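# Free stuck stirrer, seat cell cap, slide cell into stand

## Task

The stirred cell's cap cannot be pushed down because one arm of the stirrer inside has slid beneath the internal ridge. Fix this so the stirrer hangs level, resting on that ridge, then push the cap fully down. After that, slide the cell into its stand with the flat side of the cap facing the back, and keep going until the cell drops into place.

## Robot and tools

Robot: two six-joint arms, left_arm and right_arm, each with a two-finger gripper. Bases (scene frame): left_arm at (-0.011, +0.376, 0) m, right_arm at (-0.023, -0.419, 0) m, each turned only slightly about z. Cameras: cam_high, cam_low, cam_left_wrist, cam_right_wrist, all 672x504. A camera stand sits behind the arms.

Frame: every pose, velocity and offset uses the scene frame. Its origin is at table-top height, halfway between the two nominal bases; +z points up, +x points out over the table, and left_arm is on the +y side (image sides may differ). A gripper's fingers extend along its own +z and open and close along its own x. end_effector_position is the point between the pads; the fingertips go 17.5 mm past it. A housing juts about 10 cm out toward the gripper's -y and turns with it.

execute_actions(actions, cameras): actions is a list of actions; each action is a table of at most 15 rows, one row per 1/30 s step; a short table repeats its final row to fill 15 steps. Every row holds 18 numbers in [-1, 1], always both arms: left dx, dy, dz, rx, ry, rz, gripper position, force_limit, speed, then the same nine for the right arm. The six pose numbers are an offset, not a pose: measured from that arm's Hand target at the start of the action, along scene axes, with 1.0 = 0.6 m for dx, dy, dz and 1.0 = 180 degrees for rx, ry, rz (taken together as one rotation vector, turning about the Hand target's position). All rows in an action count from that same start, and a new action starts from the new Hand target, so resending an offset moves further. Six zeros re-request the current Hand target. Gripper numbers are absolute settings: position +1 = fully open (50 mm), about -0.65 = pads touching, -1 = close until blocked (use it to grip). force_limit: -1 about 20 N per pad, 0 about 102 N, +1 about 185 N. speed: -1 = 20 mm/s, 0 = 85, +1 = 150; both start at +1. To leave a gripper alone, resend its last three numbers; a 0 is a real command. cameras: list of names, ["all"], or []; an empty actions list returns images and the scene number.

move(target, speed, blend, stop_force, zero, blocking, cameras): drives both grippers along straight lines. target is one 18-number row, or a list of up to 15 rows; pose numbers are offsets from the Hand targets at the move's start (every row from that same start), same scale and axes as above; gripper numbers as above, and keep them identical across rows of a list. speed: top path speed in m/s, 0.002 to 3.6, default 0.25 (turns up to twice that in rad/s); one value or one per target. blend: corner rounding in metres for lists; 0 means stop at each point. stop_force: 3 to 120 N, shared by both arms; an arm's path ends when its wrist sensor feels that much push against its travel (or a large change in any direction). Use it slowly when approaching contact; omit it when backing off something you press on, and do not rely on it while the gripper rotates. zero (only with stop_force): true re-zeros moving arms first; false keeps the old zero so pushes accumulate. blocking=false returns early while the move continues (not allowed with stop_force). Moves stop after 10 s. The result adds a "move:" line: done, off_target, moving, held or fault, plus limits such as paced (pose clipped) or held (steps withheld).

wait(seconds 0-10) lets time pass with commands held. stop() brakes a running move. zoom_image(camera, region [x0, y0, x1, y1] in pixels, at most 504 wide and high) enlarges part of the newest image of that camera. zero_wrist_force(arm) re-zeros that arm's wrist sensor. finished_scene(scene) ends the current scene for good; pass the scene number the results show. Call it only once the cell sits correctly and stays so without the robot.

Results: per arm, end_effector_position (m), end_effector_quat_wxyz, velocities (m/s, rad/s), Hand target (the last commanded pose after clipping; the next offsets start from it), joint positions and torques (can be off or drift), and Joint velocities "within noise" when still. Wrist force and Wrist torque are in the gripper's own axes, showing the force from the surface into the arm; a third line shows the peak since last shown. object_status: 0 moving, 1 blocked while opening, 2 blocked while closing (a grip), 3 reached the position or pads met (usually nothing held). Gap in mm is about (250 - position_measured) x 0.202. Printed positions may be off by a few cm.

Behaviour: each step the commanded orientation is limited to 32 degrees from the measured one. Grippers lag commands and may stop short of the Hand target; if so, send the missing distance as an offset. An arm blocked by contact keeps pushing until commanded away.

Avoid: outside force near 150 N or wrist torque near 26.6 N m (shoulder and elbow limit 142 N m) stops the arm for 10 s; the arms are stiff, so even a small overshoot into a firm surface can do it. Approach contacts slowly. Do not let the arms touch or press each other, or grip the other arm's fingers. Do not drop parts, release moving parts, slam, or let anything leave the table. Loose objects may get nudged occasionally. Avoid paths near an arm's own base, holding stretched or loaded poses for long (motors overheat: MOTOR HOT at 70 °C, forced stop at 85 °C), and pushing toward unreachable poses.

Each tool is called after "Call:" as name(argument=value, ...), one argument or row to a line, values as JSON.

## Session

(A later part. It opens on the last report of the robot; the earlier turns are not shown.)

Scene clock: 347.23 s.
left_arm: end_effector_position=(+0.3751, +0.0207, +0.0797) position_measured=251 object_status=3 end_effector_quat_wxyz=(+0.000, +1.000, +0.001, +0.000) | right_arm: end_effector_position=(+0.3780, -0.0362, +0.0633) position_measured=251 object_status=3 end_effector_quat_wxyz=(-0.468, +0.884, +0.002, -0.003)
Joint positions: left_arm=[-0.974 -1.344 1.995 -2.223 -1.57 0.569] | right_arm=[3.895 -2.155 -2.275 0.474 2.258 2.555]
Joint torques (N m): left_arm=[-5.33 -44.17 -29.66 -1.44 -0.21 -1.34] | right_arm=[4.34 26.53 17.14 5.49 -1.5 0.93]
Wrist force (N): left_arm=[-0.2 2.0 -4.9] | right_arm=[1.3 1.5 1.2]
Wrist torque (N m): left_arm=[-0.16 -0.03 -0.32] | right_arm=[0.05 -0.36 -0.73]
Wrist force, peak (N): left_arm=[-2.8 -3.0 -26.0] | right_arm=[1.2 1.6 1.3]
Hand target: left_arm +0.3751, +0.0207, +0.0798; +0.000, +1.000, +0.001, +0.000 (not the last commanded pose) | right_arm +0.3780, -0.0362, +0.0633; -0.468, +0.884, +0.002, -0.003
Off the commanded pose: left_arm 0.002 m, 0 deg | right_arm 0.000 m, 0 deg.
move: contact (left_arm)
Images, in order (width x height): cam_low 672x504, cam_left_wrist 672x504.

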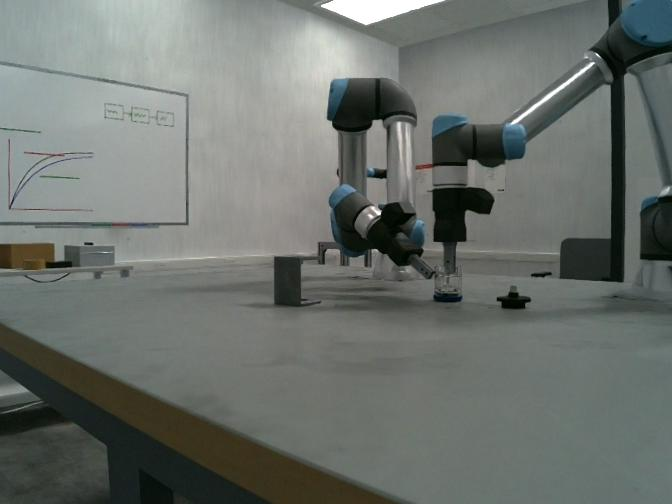

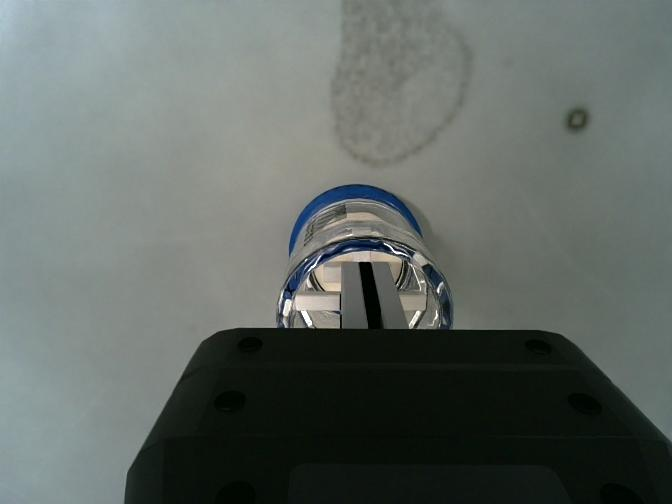

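Call:
move(
  target=[
    [0,0,0.06,0,0,0,-1,-0.9,-1,0,-0.05,0,0,0,0,-1,-0.6,-1],
    [0,-0.051,0.1,0,0,0,-1,-0.9,-1,0,-0.1,0.02,0,0,0,-1,-0.6,-1],
  ],
  speed=0.15,
  cameras=["cam_left_wrist","cam_low"],
)

Call:
zoom_image(
  camera="cam_left_wrist",
  region=[250, 50, 480, 280],
)

Call:
zoom_image(
  camera="cam_low",
  region=[420, 250, 480, 310],
)

Scene clock: 348.83 s.
left_arm: end_effector_position=(+0.3751, -0.0099, +0.1396) position_measured=251 object_status=3 end_effector_quat_wxyz=(+0.000, +1.000, +0.001, +0.000) | right_arm: end_effector_position=(+0.3780, -0.0962, +0.0752) position_measured=251 object_status=3 end_effector_quat_wxyz=(-0.468, +0.884, +0.002, -0.003)
Joint positions: left_arm=[-1.005 -1.378 1.858 -2.051 -1.57 0.538] | right_arm=[3.777 -2.077 -2.345 0.389 2.335 2.436]
Joint torques (N m): left_arm=[8.43 -46.34 -24.08 -3.32 1 1.23] | right_arm=[-3.81 32.65 13.35 4.22 -1.01 -0.05]
Wrist force (N): left_arm=[-0.3 1.5 -2.5] | right_arm=[1.4 1.7 1.0]
Wrist torque (N m): left_arm=[-0.10 -0.07 -0.30] | right_arm=[0.08 -0.39 -0.80]
Wrist force, peak (N): left_arm=[-0.2 2.5 -4.9] | right_arm=[1.2 1.3 3.0]
Hand target: left_arm +0.3751, -0.0099, +0.1398; +0.000, +1.000, +0.001, +0.000 | right_arm +0.3780, -0.0962, +0.0753; -0.468, +0.884, +0.002, -0.003
Off the commanded pose: left_arm 0.000 m, 0 deg | right_arm 0.000 m, 0 deg.
move: done
Images, in order (width x height): cam_low 672x504, cam_left_wrist 672x504.

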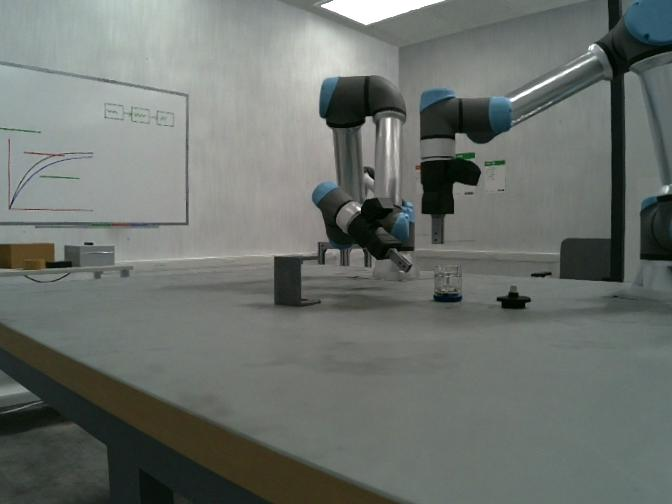

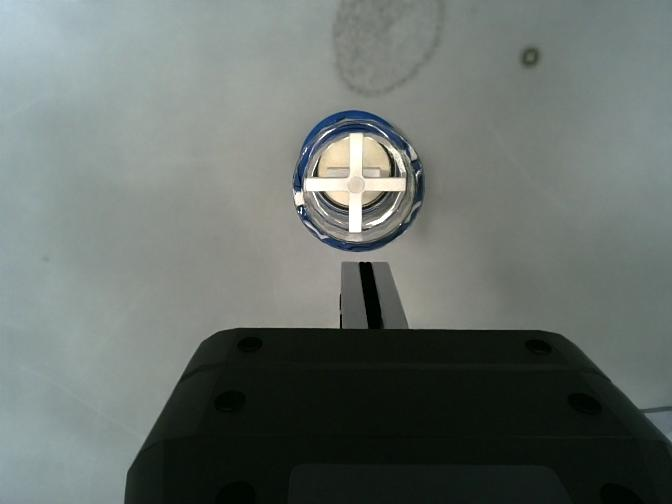

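Scaled by 2.191 from the camera's 672x504 image, which has a finer 960x720 frame.

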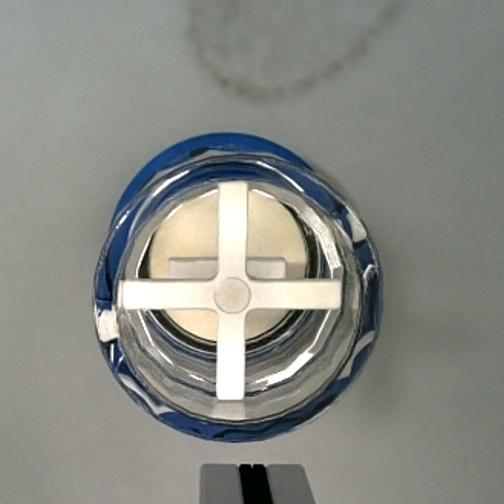

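Scaled by 8.400 from the camera's 672x504 image, which has a finer 960x720 frame.

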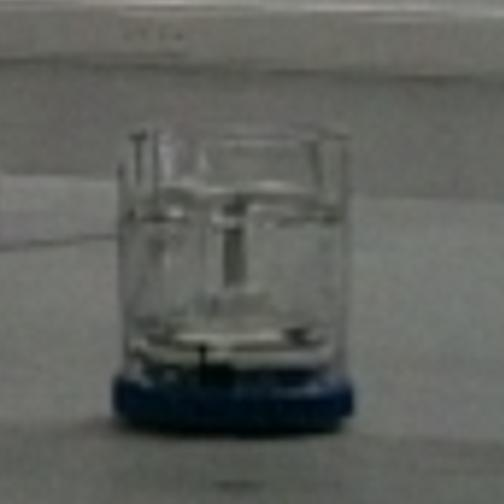

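Call:
move(
  target=[
    [0.0058,0.15,0.05,0,0,-0.5,-1,-0.9,-1,0,-0.1,0.05,0,0,0,-1,-0.6,-1],
    [0.0058,0.2958,0.0,0,0,-0.99,-0.1,-0.9,-1,0,-0.1,0.05,0,0,0,-1,-0.6,-1],
  ],
  speed=0.25,
  blend=0.03,
  cameras=["cam_left_wrist","cam_low"],
)

Call:
zoom_image(
  camera="cam_left_wrist",
  region=[200, 130, 500, 430],
)

Scene clock: 357.37 s.
left_arm: end_effector_position=(+0.3786, +0.1676, +0.1398) position_measured=167 object_status=0 end_effector_quat_wxyz=(+0.000, -0.016, +1.000, +0.000) | right_arm: end_effector_position=(+0.3780, -0.1562, +0.1053) position_measured=251 object_status=3 end_effector_quat_wxyz=(-0.468, +0.884, +0.002, -0.003)
Joint positions: left_arm=[-0.77 -1.624 2.124 -2.07 -1.571 3.883] | right_arm=[3.643 -1.932 -2.39 0.175 2.413 2.279]
Joint torques (N m): left_arm=[-8.9 -12.29 -33.02 -0.93 -1.42 1.77] | right_arm=[4.3 19.63 18.53 5.37 -0.81 0.88]
Wrist force (N): left_arm=[-0.7 1.5 -2.7] | right_arm=[1.5 1.5 0.8]
Wrist torque (N m): left_arm=[-0.10 -0.02 -0.20] | right_arm=[0.12 -0.40 -0.69]
Wrist force, peak (N): left_arm=[-0.9 1.7 -2.8] | right_arm=[1.7 1.9 1.1]
Hand target: left_arm +0.3786, +0.1676, +0.1398; +0.000, -0.016, +1.000, +0.000 | right_arm +0.3780, -0.1562, +0.1053; -0.468, +0.884, +0.002, -0.003
Off the commanded pose: left_arm 0.000 m, 0 deg | right_arm 0.000 m, 0 deg.
move: done
Images, in order (width x height): cam_low 672x504, cam_left_wrist 672x504.

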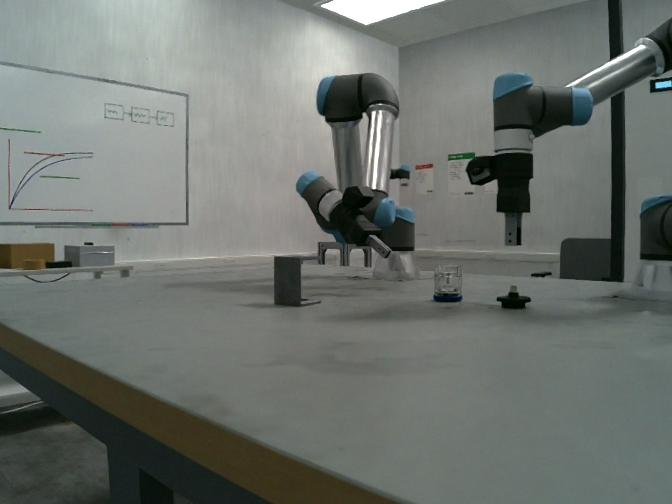

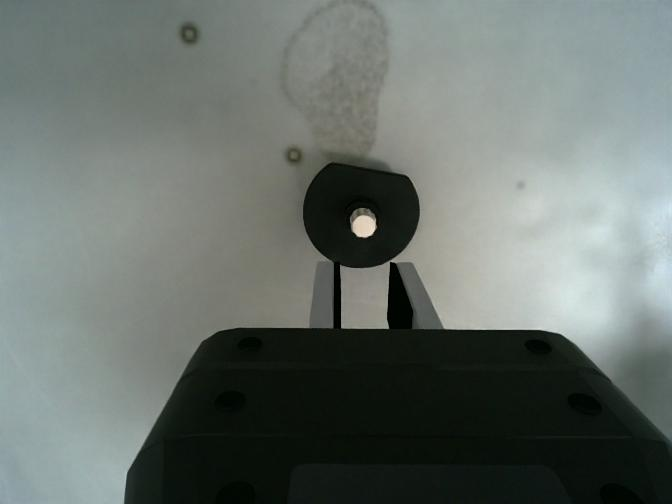

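Scaled by 1.680 from the camera's 672x504 image, which has a finer 960x720 frame.

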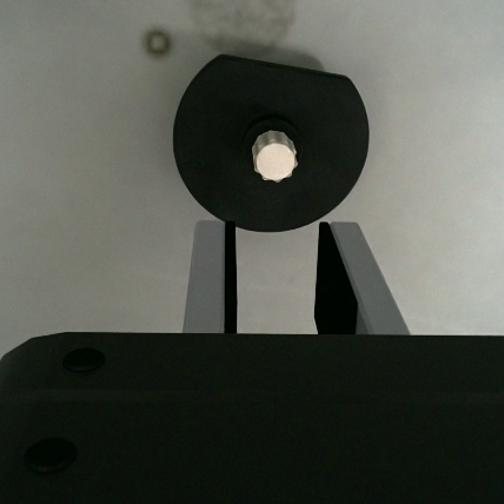

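Call:
move(
  target=[
    [-0.001,-0.0045,-0.06,0,0,-0.058,-0.1,-0.9,-1,0,0,0,0,0,0,-1,-0.6,-1],
    [-0.001,-0.0045,-0.1405,0,0,-0.058,-0.1,-0.9,-1,0,0,0,0,0,0,-1,-0.6,-1],
    [-0.001,-0.0045,-0.1405,0,0,-0.058,-1,-0.9,-1,0,0,0,0,0,0,-1,-0.6,-1],
    [-0.001,-0.0045,0,0,0,-0.058,-1,-0.9,-1,0,0,0,0,0,0,-1,-0.6,-1],
  ],
  speed=0.12,
  cameras=["cam_left_wrist","cam_low"],
)

Call:
zoom_image(
  camera="cam_left_wrist",
  region=[200, 180, 500, 430],
)

Call:
zoom_image(
  camera="cam_low",
  region=[470, 170, 570, 270],
)

Scene clock: 359.63 s.
left_arm: end_effector_position=(+0.3779, +0.1650, +0.0613) position_measured=167 object_status=3 end_effector_quat_wxyz=(+0.000, +0.075, +0.997, +0.000) | right_arm: end_effector_position=(+0.3780, -0.1562, +0.1053) position_measured=251 object_status=3 end_effector_quat_wxyz=(-0.468, +0.884, +0.002, -0.003)
Joint positions: left_arm=[-0.776 -1.491 2.235 -2.314 -1.571 4.059] | right_arm=[3.643 -1.932 -2.39 0.175 2.413 2.279]
Joint torques (N m): left_arm=[-0.36 -25.81 -17.99 -3.73 0.16 0.04] | right_arm=[4.33 19.16 18.29 5.18 -0.88 0.79]
Wrist force (N): left_arm=[-0.4 1.7 -2.1] | right_arm=[1.5 1.5 0.8]
Wrist torque (N m): left_arm=[-0.07 -0.05 -0.15] | right_arm=[0.12 -0.41 -0.69]
Wrist force, peak (N): left_arm=[7.1 7.5 -85.6] | right_arm=[1.8 1.6 1.0]
Hand target: left_arm +0.3779, +0.1650, +0.0613; +0.000, +0.075, +0.997, +0.000 (not the last commanded pose) | right_arm +0.3780, -0.1562, +0.1053; -0.468, +0.884, +0.002, -0.003
Tool commands: left_gripper/position=-0.098039 left_gripper/force_limit=-0.898039 left_gripper/speed=-1.0 right_gripper/position=-1.0 right_gripper/force_limit=-0.6 right_gripper/speed=-1.0
Off the commanded pose: left_arm 0.078 m, 0 deg | right_arm 0.000 m, 0 deg.
FORCE FAULT: contact force on the left arm reached its limit, and that arm stopped. The contact can be on any part of that arm, not only on its tool. That arm's remaining commands of this call were not run. That arm is still stopped at the end of this call. That arm stays stopped for about 10 more seconds. Until then a move that you send moves the other arm only, and its call returns only when the move has ended. Once the stop has ended, the next robot result says so. If the stop ends while you think or write, that arm runs what you send next, counted from a new Hand target: where the arm stands when the stop ends. While its stop runs, that arm takes no new command, but its gripper still runs the gripper command that each later call begins with. Until it ends, the stop uses up actions while you think or wait. An arm that is not stopped still takes commands.
move: fault (left_arm); path passed 2 of 4 targets; target 3's new numbers were not sent
Images, in order (width x height): cam_low 672x504, cam_left_wrist 672x504.

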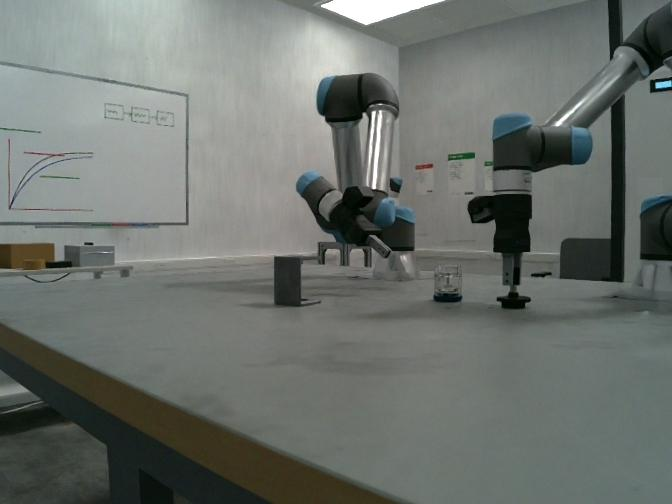

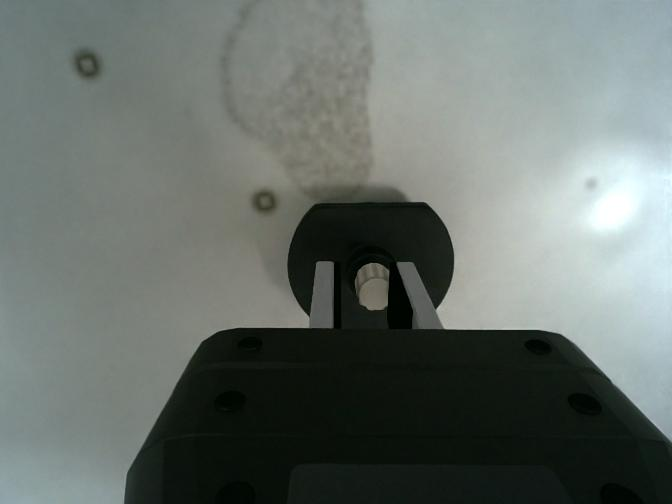

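Scaled by 1.680 from the camera's 672x504 image, which has a finer 960x720 frame.

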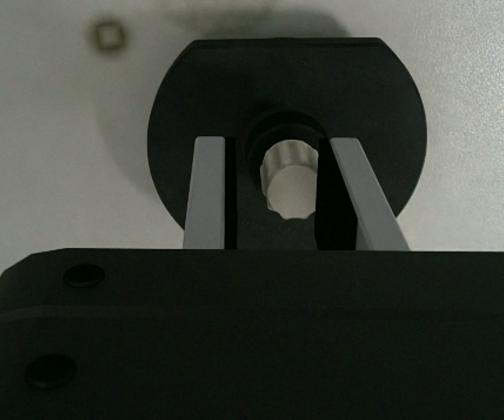

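Scaled by 5.040 from the camera's 672x504 image, which has a finer 960x720 frame.

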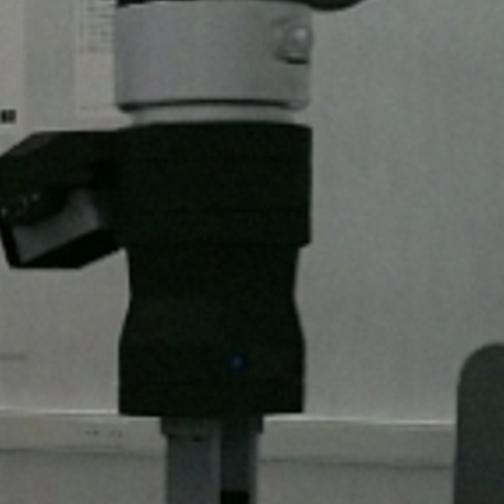

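Call:
wait(
  seconds=10,
)

Call:
wait(
  seconds=0.6,
)

Call:
move(
  target=[0,0,0.003,0,0,0,-0.1,-0.9,-1,0,0,0,0,0,0,-1,-0.6,-1],
  speed=0.03,
)

Call:
move(
  target=[0,0,0,0,0,0,-1,-0.9,-1,0,0,0,0,0,0,-1,-0.6,-1],
  speed=0.03,
  cameras=["cam_left_wrist","cam_low"],
)

Call:
zoom_image(
  camera="cam_low",
  region=[480, 250, 550, 320],
)

Scene clock: 372.87 s.
left_arm: end_effector_position=(+0.3779, +0.1650, +0.0613) position_measured=167 object_status=3 end_effector_quat_wxyz=(+0.000, +0.075, +0.997, +0.000) | right_arm: end_effector_position=(+0.3780, -0.1562, +0.1053) position_measured=251 object_status=3 end_effector_quat_wxyz=(-0.468, +0.884, +0.002, -0.003)
Joint positions: left_arm=[-0.776 -1.491 2.235 -2.314 -1.571 4.059] | right_arm=[3.643 -1.932 -2.39 0.175 2.413 2.279]
Joint torques (N m): left_arm=[0.31 -25.02 -18.12 -3.81 0.03 -0.06] | right_arm=[4.3 19.6 18.51 5.05 -0.92 0.98]
Wrist force (N): left_arm=[1.0 0.2 -1.8] | right_arm=[1.5 1.4 0.9]
Wrist torque (N m): left_arm=[-0.32 -0.28 -0.15] | right_arm=[0.10 -0.40 -0.69]
Wrist force, peak (N): left_arm=[1.1 0.3 -2.1] | right_arm=[1.9 1.5 1.0]
Hand target: left_arm +0.3779, +0.1650, +0.0613; +0.000, +0.075, +0.997, +0.000 (not the last commanded pose) | right_arm +0.3780, -0.1562, +0.1053; -0.468, +0.884, +0.002, -0.003
Tool commands: left_gripper/position=-0.098039 left_gripper/force_limit=-0.898039 left_gripper/speed=-1.0 right_gripper/position=-1.0 right_gripper/force_limit=-0.6 right_gripper/speed=-1.0
Off the commanded pose: left_arm 0.078 m, 0 deg | right_arm 0.000 m, 0 deg.
FORCE FAULT, CONTINUED: the left arm's stop, for the force fault that an earlier result reported, is over. The rest of the stop counts as 19 of the actions that you can send in this scene. That arm's target is now where it stood when the stop ended, not its last command. That arm accepts commands again.
wait: 10.00 s; at rest from the start

Scene clock: 373.47 s.
left_arm: end_effector_position=(+0.3779, +0.1650, +0.0613) position_measured=167 object_status=3 end_effector_quat_wxyz=(+0.000, +0.075, +0.997, +0.000) | right_arm: end_effector_position=(+0.3780, -0.1562, +0.1053) position_measured=251 object_status=3 end_effector_quat_wxyz=(-0.468, +0.884, +0.002, -0.003)
Joint positions: left_arm=[-0.776 -1.491 2.235 -2.314 -1.571 4.059] | right_arm=[3.643 -1.932 -2.39 0.175 2.413 2.279]
Joint torques (N m): left_arm=[0.03 -24.28 -19.34 -3.02 -0.05 0.12] | right_arm=[4.67 19.36 19.14 4.97 -0.86 0.87]
Wrist force (N): left_arm=[0.9 0.3 -1.5] | right_arm=[1.4 1.5 1.0]
Wrist torque (N m): left_arm=[-0.30 -0.26 -0.16] | right_arm=[0.13 -0.38 -0.69]
Wrist force, peak (N): left_arm=[1.2 0.2 -1.8] | right_arm=[1.6 1.5 1.2]
Hand target: left_arm +0.3779, +0.1650, +0.0613; +0.000, +0.075, +0.997, +0.000 (not the last commanded pose) | right_arm +0.3780, -0.1562, +0.1053; -0.468, +0.884, +0.002, -0.003
Tool commands: left_gripper/position=-0.098039 left_gripper/force_limit=-0.898039 left_gripper/speed=-1.0 right_gripper/position=-1.0 right_gripper/force_limit=-0.6 right_gripper/speed=-1.0
Off the commanded pose: left_arm 0.078 m, 0 deg | right_arm 0.000 m, 0 deg.
wait: 0.60 s; at rest by 0.17 s

Scene clock: 374.17 s.
left_arm: end_effector_position=(+0.3779, +0.1650, +0.0632) position_measured=167 object_status=3 end_effector_quat_wxyz=(+0.000, +0.075, +0.997, +0.000) | right_arm: end_effector_position=(+0.3780, -0.1562, +0.1053) position_measured=251 object_status=3 end_effector_quat_wxyz=(-0.468, +0.884, +0.002, -0.003)
Joint positions: left_arm=[-0.776 -1.495 2.233 -2.308 -1.571 4.059] | right_arm=[3.643 -1.932 -2.39 0.175 2.413 2.279]
Joint torques (N m): left_arm=[-0.5 -31.65 -27.64 -2.2 0.03 0.17] | right_arm=[4.35 19.72 18.66 4.98 -0.85 0.89]
Wrist force (N): left_arm=[1.0 0.3 -1.6] | right_arm=[1.7 1.4 0.8]
Wrist torque (N m): left_arm=[-0.31 -0.28 -0.16] | right_arm=[0.11 -0.44 -0.69]
Wrist force, peak (N): left_arm=[1.0 0.2 -1.9] | right_arm=[1.8 1.5 1.1]
Hand target: left_arm +0.3779, +0.1650, +0.0631; +0.000, +0.075, +0.997, +0.000 | right_arm +0.3780, -0.1562, +0.1053; -0.468, +0.884, +0.002, -0.003
Off the commanded pose: left_arm 0.000 m, 0 deg | right_arm 0.000 m, 0 deg.
move: done

Scene clock: 375.23 s.
left_arm: end_effector_position=(+0.3779, +0.1649, +0.0632) position_measured=251 object_status=3 end_effector_quat_wxyz=(+0.000, +0.075, +0.997, +0.000) | right_arm: end_effector_position=(+0.3780, -0.1562, +0.1053) position_measured=251 object_status=3 end_effector_quat_wxyz=(-0.468, +0.884, +0.002, -0.003)
Joint positions: left_arm=[-0.776 -1.495 2.233 -2.308 -1.571 4.059] | right_arm=[3.643 -1.932 -2.39 0.175 2.413 2.279]
Joint torques (N m): left_arm=[1.07 -14.75 -16.23 -4.72 0.29 0.12] | right_arm=[4.33 19.23 18.79 4.94 -0.87 0.97]
Wrist force (N): left_arm=[0.7 0.4 -1.8] | right_arm=[1.6 1.6 0.8]
Wrist torque (N m): left_arm=[-0.29 -0.23 -0.16] | right_arm=[0.14 -0.42 -0.68]
Wrist force, peak (N): left_arm=[0.9 0.4 -2.1] | right_arm=[1.6 1.8 1.0]
Hand target: left_arm +0.3779, +0.1650, +0.0631; +0.000, +0.075, +0.997, +0.000 | right_arm +0.3780, -0.1562, +0.1053; -0.468, +0.884, +0.002, -0.003
Off the commanded pose: left_arm 0.000 m, 0 deg | right_arm 0.000 m, 0 deg.
move: done
Images, in order (width x height): cam_low 672x504, cam_left_wrist 672x504.

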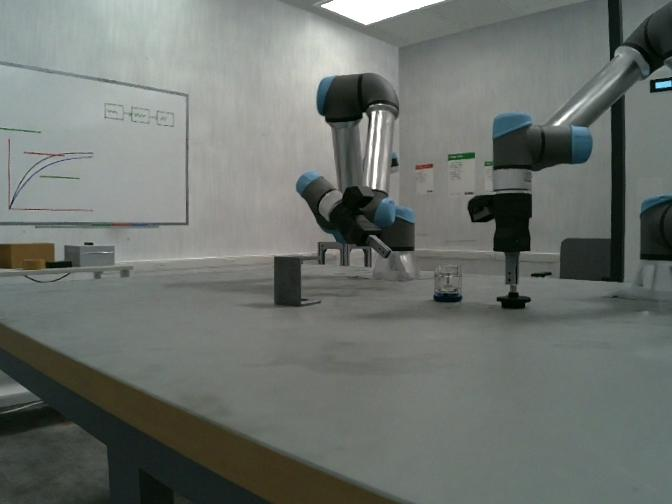

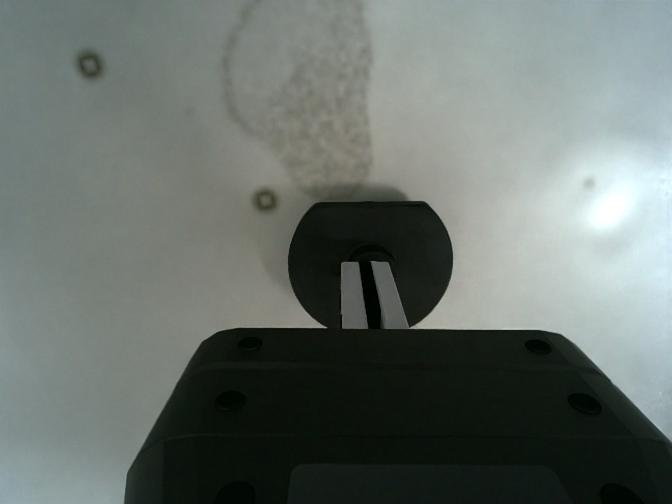

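Scaled by 7.200 from the camera's 672x504 image, which has a finer 960x720 frame.

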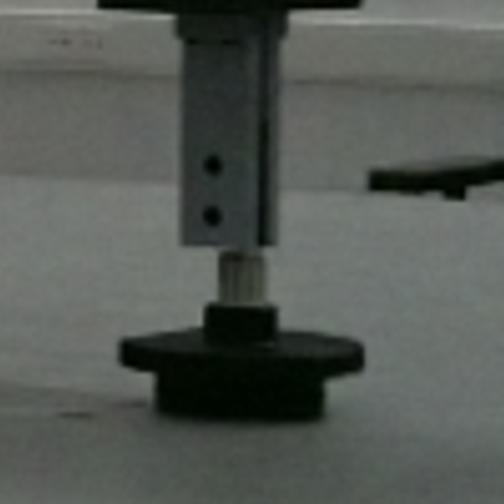

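Call:
move(
  target=[
    [-0.0035,0.001,0.015,0,0,0,0.5,-0.9,-1,0,0,0,0,0,0,-1,-0.6,-1],
  ],
  speed=0.06,
)

Call:
move(
  target=[0,0,-0.0385,0,0,0,0.5,-0.9,-1,0,0,0,0,0,0,-1,-0.6,-1],
  speed=0.03,
  stop_force=5,
)

Call:
move(
  target=[0,0,0,0,0,0,-1,-0.9,-1,0,0,0,0,0,0,-1,-0.6,-1],
  speed=0.03,
  cameras=["cam_left_wrist","cam_low"],
)

Call:
zoom_image(
  camera="cam_low",
  region=[480, 250, 550, 320],
)

Scene clock: 379.87 s.
left_arm: end_effector_position=(+0.3758, +0.1656, +0.0721) position_measured=78 object_status=0 end_effector_quat_wxyz=(+0.000, +0.075, +0.997, +0.000) | right_arm: end_effector_position=(+0.3780, -0.1562, +0.1053) position_measured=251 object_status=3 end_effector_quat_wxyz=(-0.468, +0.884, +0.002, -0.003)
Joint positions: left_arm=[-0.779 -1.518 2.227 -2.28 -1.571 4.057] | right_arm=[3.643 -1.932 -2.39 0.175 2.413 2.279]
Joint torques (N m): left_arm=[5.22 -14.11 -9.12 -5.32 -0.33 1.47] | right_arm=[4.62 19.95 18.77 4.85 -0.97 0.93]
Wrist force (N): left_arm=[0.9 0.3 -1.8] | right_arm=[1.6 1.5 0.9]
Wrist torque (N m): left_arm=[-0.31 -0.27 -0.15] | right_arm=[0.12 -0.42 -0.69]
Wrist force, peak (N): left_arm=[0.9 0.3 -2.3] | right_arm=[1.7 1.7 1.0]
Hand target: left_arm +0.3758, +0.1656, +0.0721; +0.000, +0.075, +0.997, +0.000 | right_arm +0.3780, -0.1562, +0.1053; -0.468, +0.884, +0.002, -0.003
Off the commanded pose: left_arm 0.000 m, 0 deg | right_arm 0.000 m, 0 deg.
move: done

Scene clock: 381.70 s.
left_arm: end_effector_position=(+0.3758, +0.1656, +0.0490) position_measured=78 object_status=3 end_effector_quat_wxyz=(+0.000, +0.075, +0.997, +0.000) | right_arm: end_effector_position=(+0.3780, -0.1562, +0.1053) position_measured=251 object_status=3 end_effector_quat_wxyz=(-0.468, +0.884, +0.002, -0.003)
Joint positions: left_arm=[-0.779 -1.47 2.255 -2.355 -1.571 4.057] | right_arm=[3.643 -1.932 -2.39 0.175 2.413 2.279]
Joint torques (N m): left_arm=[6.82 -37.59 -29.72 -0.76 -0.68 1.16] | right_arm=[4.46 19.57 19.1 4.94 -0.96 0.94]
Wrist force (N): left_arm=[0.7 0.5 -1.9] | right_arm=[1.6 1.5 0.8]
Wrist torque (N m): left_arm=[-0.25 -0.24 -0.16] | right_arm=[0.12 -0.43 -0.69]
Wrist force, peak (N): left_arm=[0.8 0.4 -2.3] | right_arm=[1.6 1.8 1.0]
Hand target: left_arm +0.3758, +0.1656, +0.0490; +0.000, +0.075, +0.997, +0.000 | right_arm +0.3780, -0.1562, +0.1053; -0.468, +0.884, +0.002, -0.003
Off the commanded pose: left_arm 0.000 m, 0 deg | right_arm 0.000 m, 0 deg.
move: done

Scene clock: 383.00 s.
left_arm: end_effector_position=(+0.3758, +0.1656, +0.0490) position_measured=184 object_status=2 end_effector_quat_wxyz=(+0.000, +0.075, +0.997, +0.000) | right_arm: end_effector_position=(+0.3780, -0.1562, +0.1053) position_measured=251 object_status=3 end_effector_quat_wxyz=(-0.468, +0.884, +0.002, -0.003)
Joint positions: left_arm=[-0.779 -1.47 2.255 -2.355 -1.571 4.057] | right_arm=[3.643 -1.932 -2.39 0.175 2.413 2.279]
Joint torques (N m): left_arm=[7.39 -36.18 -28.56 -1.01 -0.73 1.1] | right_arm=[4.45 19.95 18.76 4.83 -0.84 0.84]
Wrist force (N): left_arm=[0.5 0.2 -1.6] | right_arm=[1.4 1.4 0.9]
Wrist torque (N m): left_arm=[-0.31 -0.22 -0.16] | right_arm=[0.11 -0.40 -0.69]
Wrist force, peak (N): left_arm=[0.8 0.6 -2.1] | right_arm=[1.7 1.6 0.9]
Hand target: left_arm +0.3758, +0.1656, +0.0490; +0.000, +0.075, +0.997, +0.000 | right_arm +0.3780, -0.1562, +0.1053; -0.468, +0.884, +0.002, -0.003
Off the commanded pose: left_arm 0.000 m, 0 deg | right_arm 0.000 m, 0 deg.
move: done
Images, in order (width x height): cam_low 672x504, cam_left_wrist 672x504.

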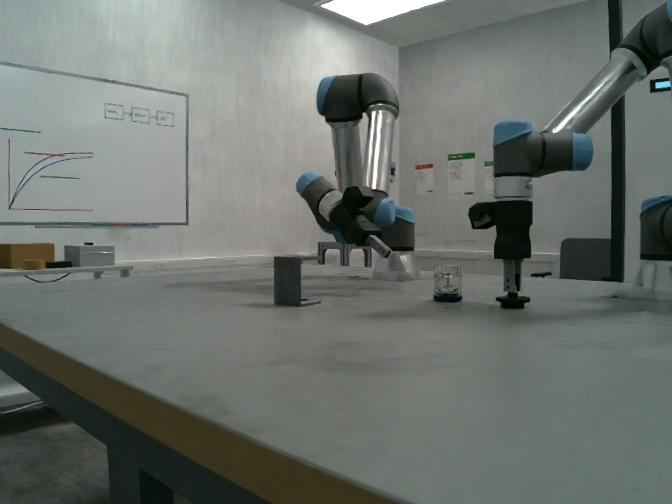

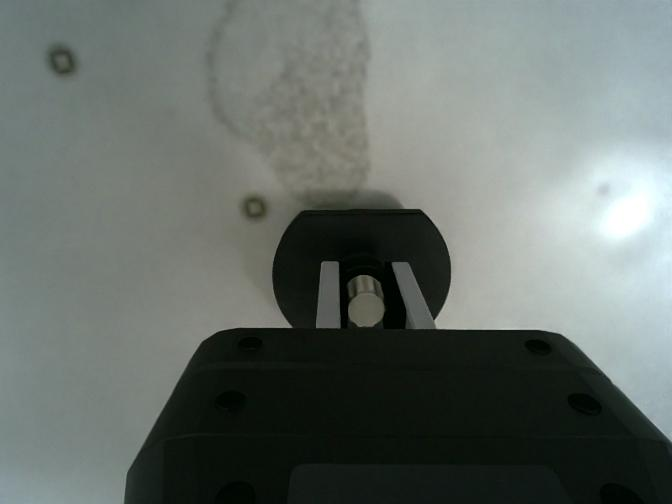

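Scaled by 7.200 from the camera's 672x504 image, which has a finer 960x720 frame.

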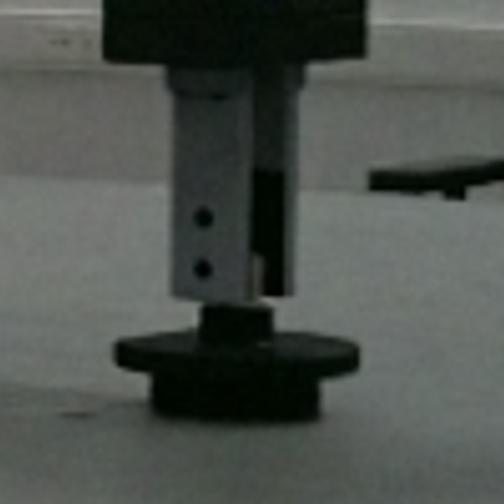

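Call:
move(
  target=[
    [0,0,0.1,0,0,0,-1,-0.9,-1,0,0,0,0,0,0,-1,-0.6,-1],
    [0,-0.2448,0.12,0,0,0.5478,-1,-0.9,-1,0,0,0,0,0,0,-1,-0.6,-1],
  ],
  speed=0.2,
  cameras=["cam_left_wrist","cam_low","cam_high"],
)

Call:
zoom_image(
  camera="cam_low",
  region=[400, 210, 500, 310],
)

Call:
zoom_image(
  camera="cam_left_wrist",
  region=[220, 150, 520, 330],
)

Scene clock: 390.67 s.
left_arm: end_effector_position=(+0.3757, +0.0186, +0.1210) position_measured=184 object_status=2 end_effector_quat_wxyz=(+0.000, +0.707, -0.707, +0.000) | right_arm: end_effector_position=(+0.3780, -0.1562, +0.1053) position_measured=251 object_status=3 end_effector_quat_wxyz=(-0.468, +0.884, +0.002, -0.003)
Joint positions: left_arm=[-0.975 -1.399 1.937 -2.11 -1.571 2.14] | right_arm=[3.643 -1.932 -2.39 0.175 2.413 2.279]
Joint torques (N m): left_arm=[9.33 -45.49 -11.77 -4.36 0.99 -1.3] | right_arm=[4.75 19.64 18.3 4.71 -0.81 0.86]
Wrist force (N): left_arm=[0.1 0.4 -1.2] | right_arm=[1.6 1.5 0.8]
Wrist torque (N m): left_arm=[-0.28 -0.22 -0.30] | right_arm=[0.12 -0.42 -0.69]
Wrist force, peak (N): left_arm=[0.6 0.3 -3.5] | right_arm=[1.8 1.6 1.1]
Hand target: left_arm +0.3758, +0.0187, +0.1210; +0.000, +0.707, -0.707, +0.000 | right_arm +0.3780, -0.1562, +0.1053; -0.468, +0.884, +0.002, -0.003
Off the commanded pose: left_arm 0.000 m, 0 deg | right_arm 0.000 m, 0 deg.
move: done
Images, in order (width x height): cam_high 672x504, cam_low 672x504, cam_left_wrist 672x504.

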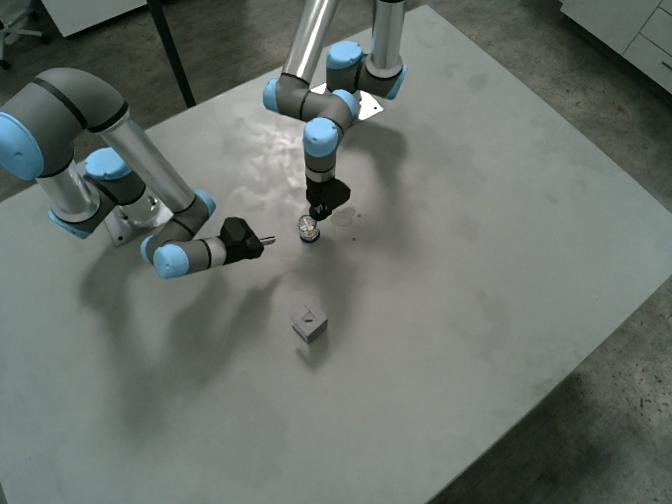

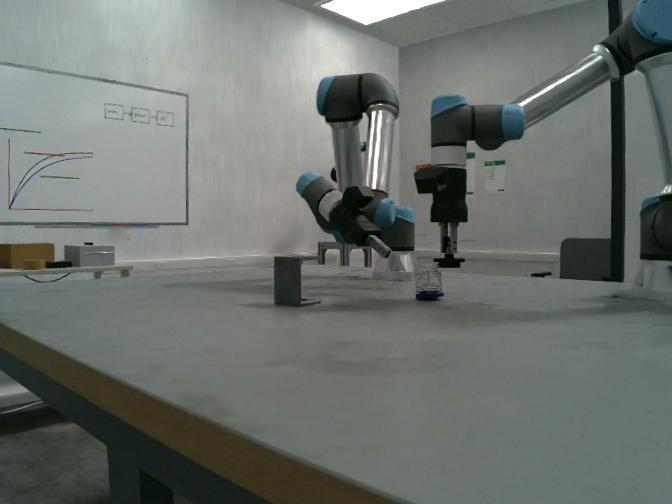

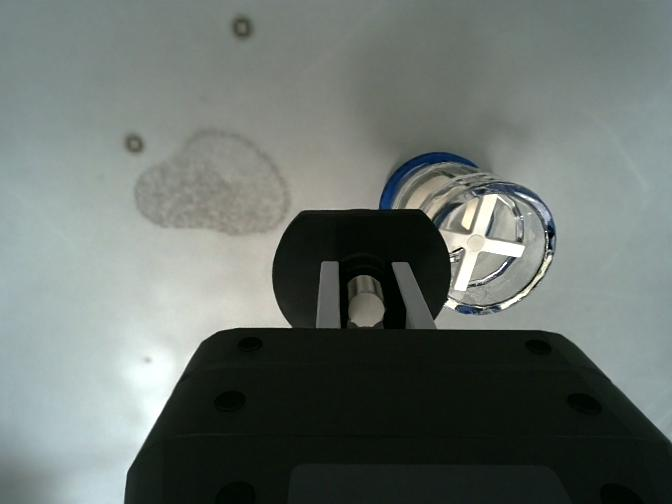

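Scaled by 5.040 from the camera's 672x504 image, which has a finer 960x720 frame.

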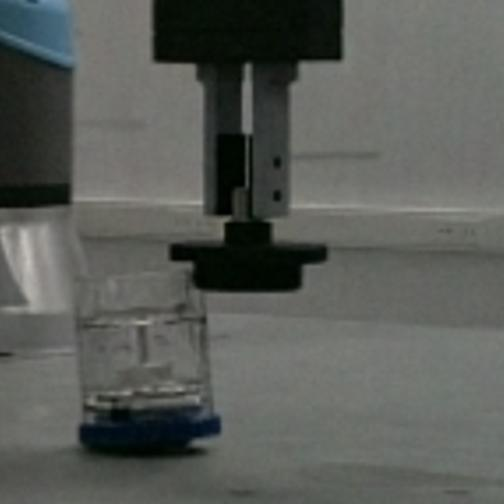

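Scaled by 1.680 from the camera's 672x504 image, which has a finer 960x720 frame.

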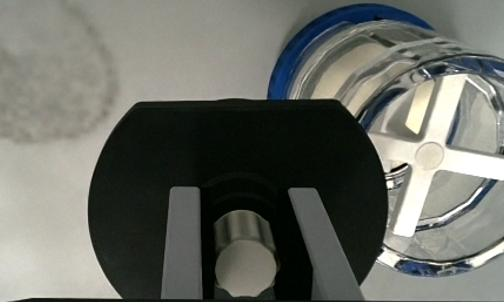

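Call:
move(
  target=[
    [0,0.005,0.003,0,0,0,-1,-0.9,-1,0,0,0,0,0,0,-1,-0.6,-1],
    [0,0.005,0.12,0,0,0,-1,-0.9,-1,0,0,0,0,0,0,-1,-0.6,-1],
  ],
  speed=[0.02,0.05],
  cameras=["cam_left_wrist","cam_low"],
)

Call:
zoom_image(
  camera="cam_low",
  region=[400, 250, 460, 310],
)

Call:
zoom_image(
  camera="cam_left_wrist",
  region=[370, 120, 570, 320],
)

Scene clock: 393.50 s.
left_arm: end_effector_position=(+0.3758, +0.0216, +0.1932) position_measured=184 object_status=2 end_effector_quat_wxyz=(+0.000, +0.707, -0.707, +0.000) | right_arm: end_effector_position=(+0.3780, -0.1562, +0.1053) position_measured=251 object_status=3 end_effector_quat_wxyz=(-0.468, +0.884, +0.002, -0.003)
Joint positions: left_arm=[-0.971 -1.48 1.827 -1.919 -1.571 2.143] | right_arm=[3.643 -1.932 -2.39 0.175 2.413 2.279]
Joint torques (N m): left_arm=[-7.99 -21.97 -12.53 -5.52 -0.95 -1.43] | right_arm=[4.39 19.73 18.98 4.64 -0.84 0.9]
Wrist force (N): left_arm=[0.6 0.3 -1.6] | right_arm=[1.4 1.5 1.0]
Wrist torque (N m): left_arm=[-0.29 -0.20 -0.32] | right_arm=[0.12 -0.39 -0.69]
Wrist force, peak (N): left_arm=[0.7 0.2 -2.2] | right_arm=[1.5 1.8 1.2]
Hand target: left_arm +0.3758, +0.0217, +0.1930; +0.000, +0.707, -0.707, +0.000 | right_arm +0.3780, -0.1562, +0.1053; -0.468, +0.884, +0.002, -0.003
Off the commanded pose: left_arm 0.000 m, 0 deg | right_arm 0.000 m, 0 deg.
move: done
Images, in order (width x height): cam_low 672x504, cam_left_wrist 672x504.

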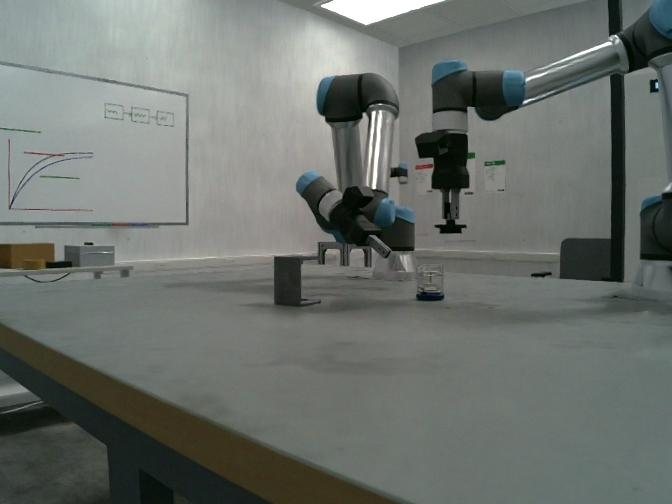

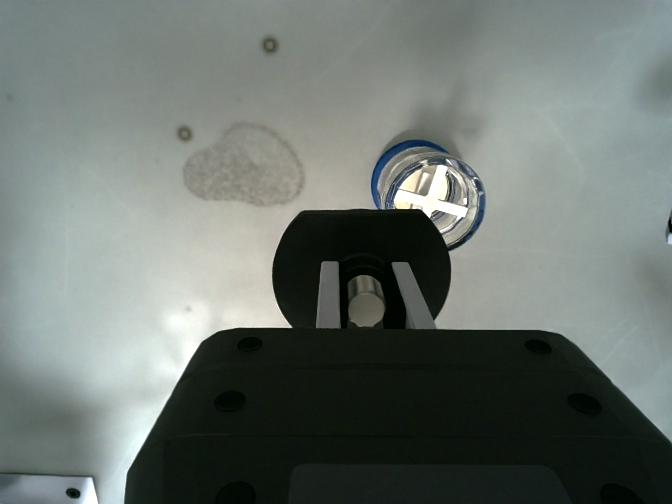

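Scaled by 8.400 from the camera's 672x504 image, which has a finer 960x720 frame.

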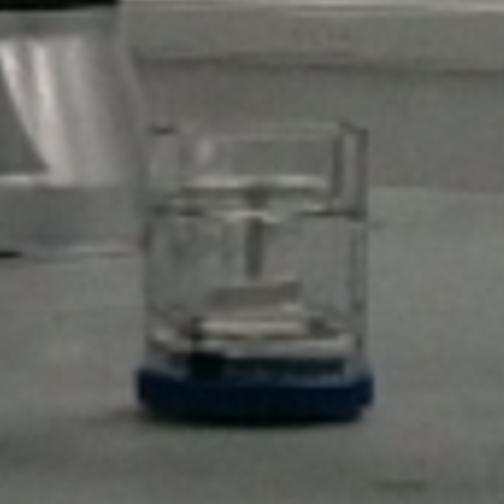

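Scaled by 2.520 from the camera's 672x504 image, which has a finer 960x720 frame.

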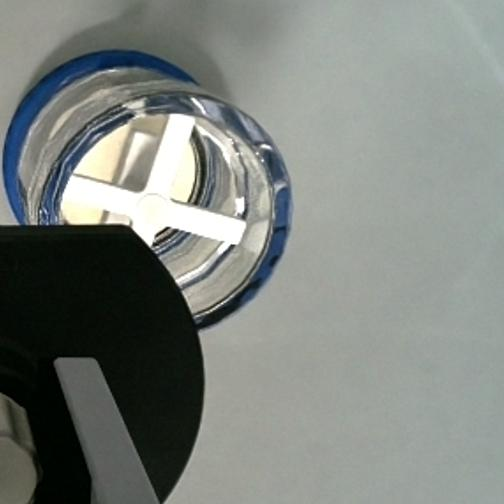

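Call:
move(
  target=[-0.06,-0.0717,0,0,0,0,-1,-0.9,-1,0,0,0,0,0,0,-1,-0.6,-1],
  speed=0.15,
  cameras=["cam_left_wrist","cam_low"],
)

Call:
zoom_image(
  camera="cam_left_wrist",
  region=[240, 30, 480, 270],
)

Call:
zoom_image(
  camera="cam_low",
  region=[390, 210, 480, 310],
)

Scene clock: 395.10 s.
left_arm: end_effector_position=(+0.3398, -0.0214, +0.1930) position_measured=184 object_status=2 end_effector_quat_wxyz=(+0.000, +0.707, -0.707, +0.000) | right_arm: end_effector_position=(+0.3780, -0.1562, +0.1053) position_measured=251 object_status=3 end_effector_quat_wxyz=(-0.468, +0.884, +0.002, -0.003)
Joint positions: left_arm=[-1.075 -1.467 1.813 -1.918 -1.571 2.04] | right_arm=[3.643 -1.932 -2.39 0.175 2.413 2.279]
Joint torques (N m): left_arm=[-1.25 -44.05 -12.44 -1.6 1.44 0.19] | right_arm=[4.16 19.45 18.96 4.67 -0.91 0.93]
Wrist force (N): left_arm=[0.7 -0.1 -1.2] | right_arm=[1.6 1.3 0.9]
Wrist torque (N m): left_arm=[-0.34 -0.23 -0.31] | right_arm=[0.09 -0.42 -0.69]
Wrist force, peak (N): left_arm=[2.3 1.7 -1.1] | right_arm=[1.7 1.7 0.8]
Hand target: left_arm +0.3398, -0.0213, +0.1930; +0.000, +0.707, -0.707, +0.000 | right_arm +0.3780, -0.1562, +0.1053; -0.468, +0.884, +0.002, -0.003
Off the commanded pose: left_arm 0.000 m, 0 deg | right_arm 0.000 m, 0 deg.
move: done
Images, in order (width x height): cam_low 672x504, cam_left_wrist 672x504.

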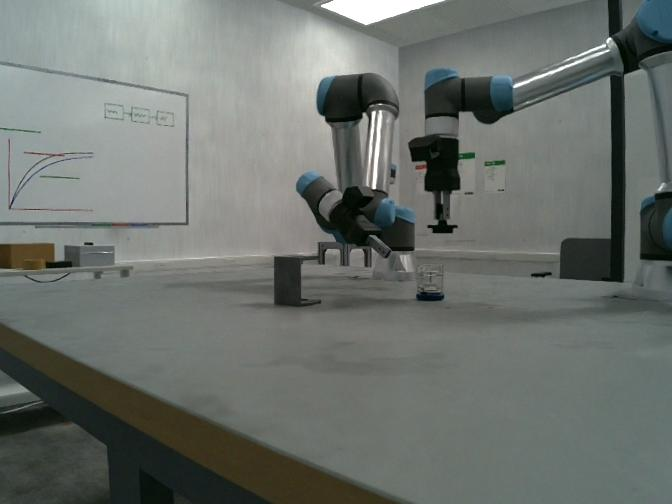

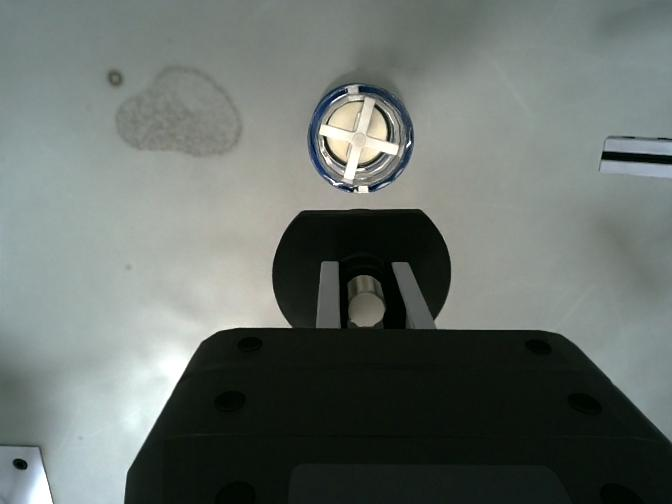

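Scaled by 2.100 from the camera's 672x504 image, which has a finer 960x720 frame.

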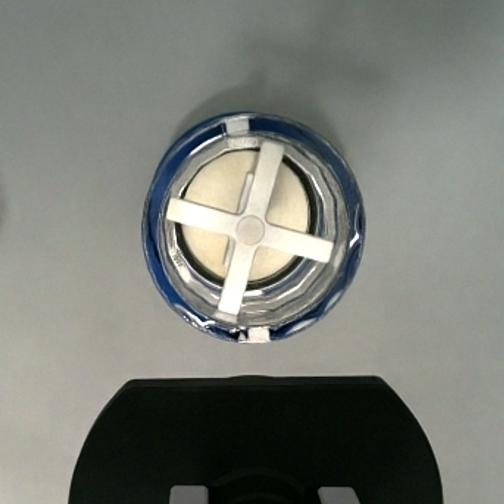

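Scaled by 5.040 from the camera's 672x504 image, which has a finer 960x720 frame.

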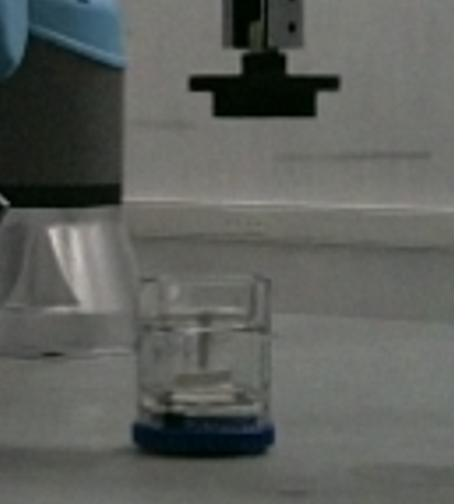

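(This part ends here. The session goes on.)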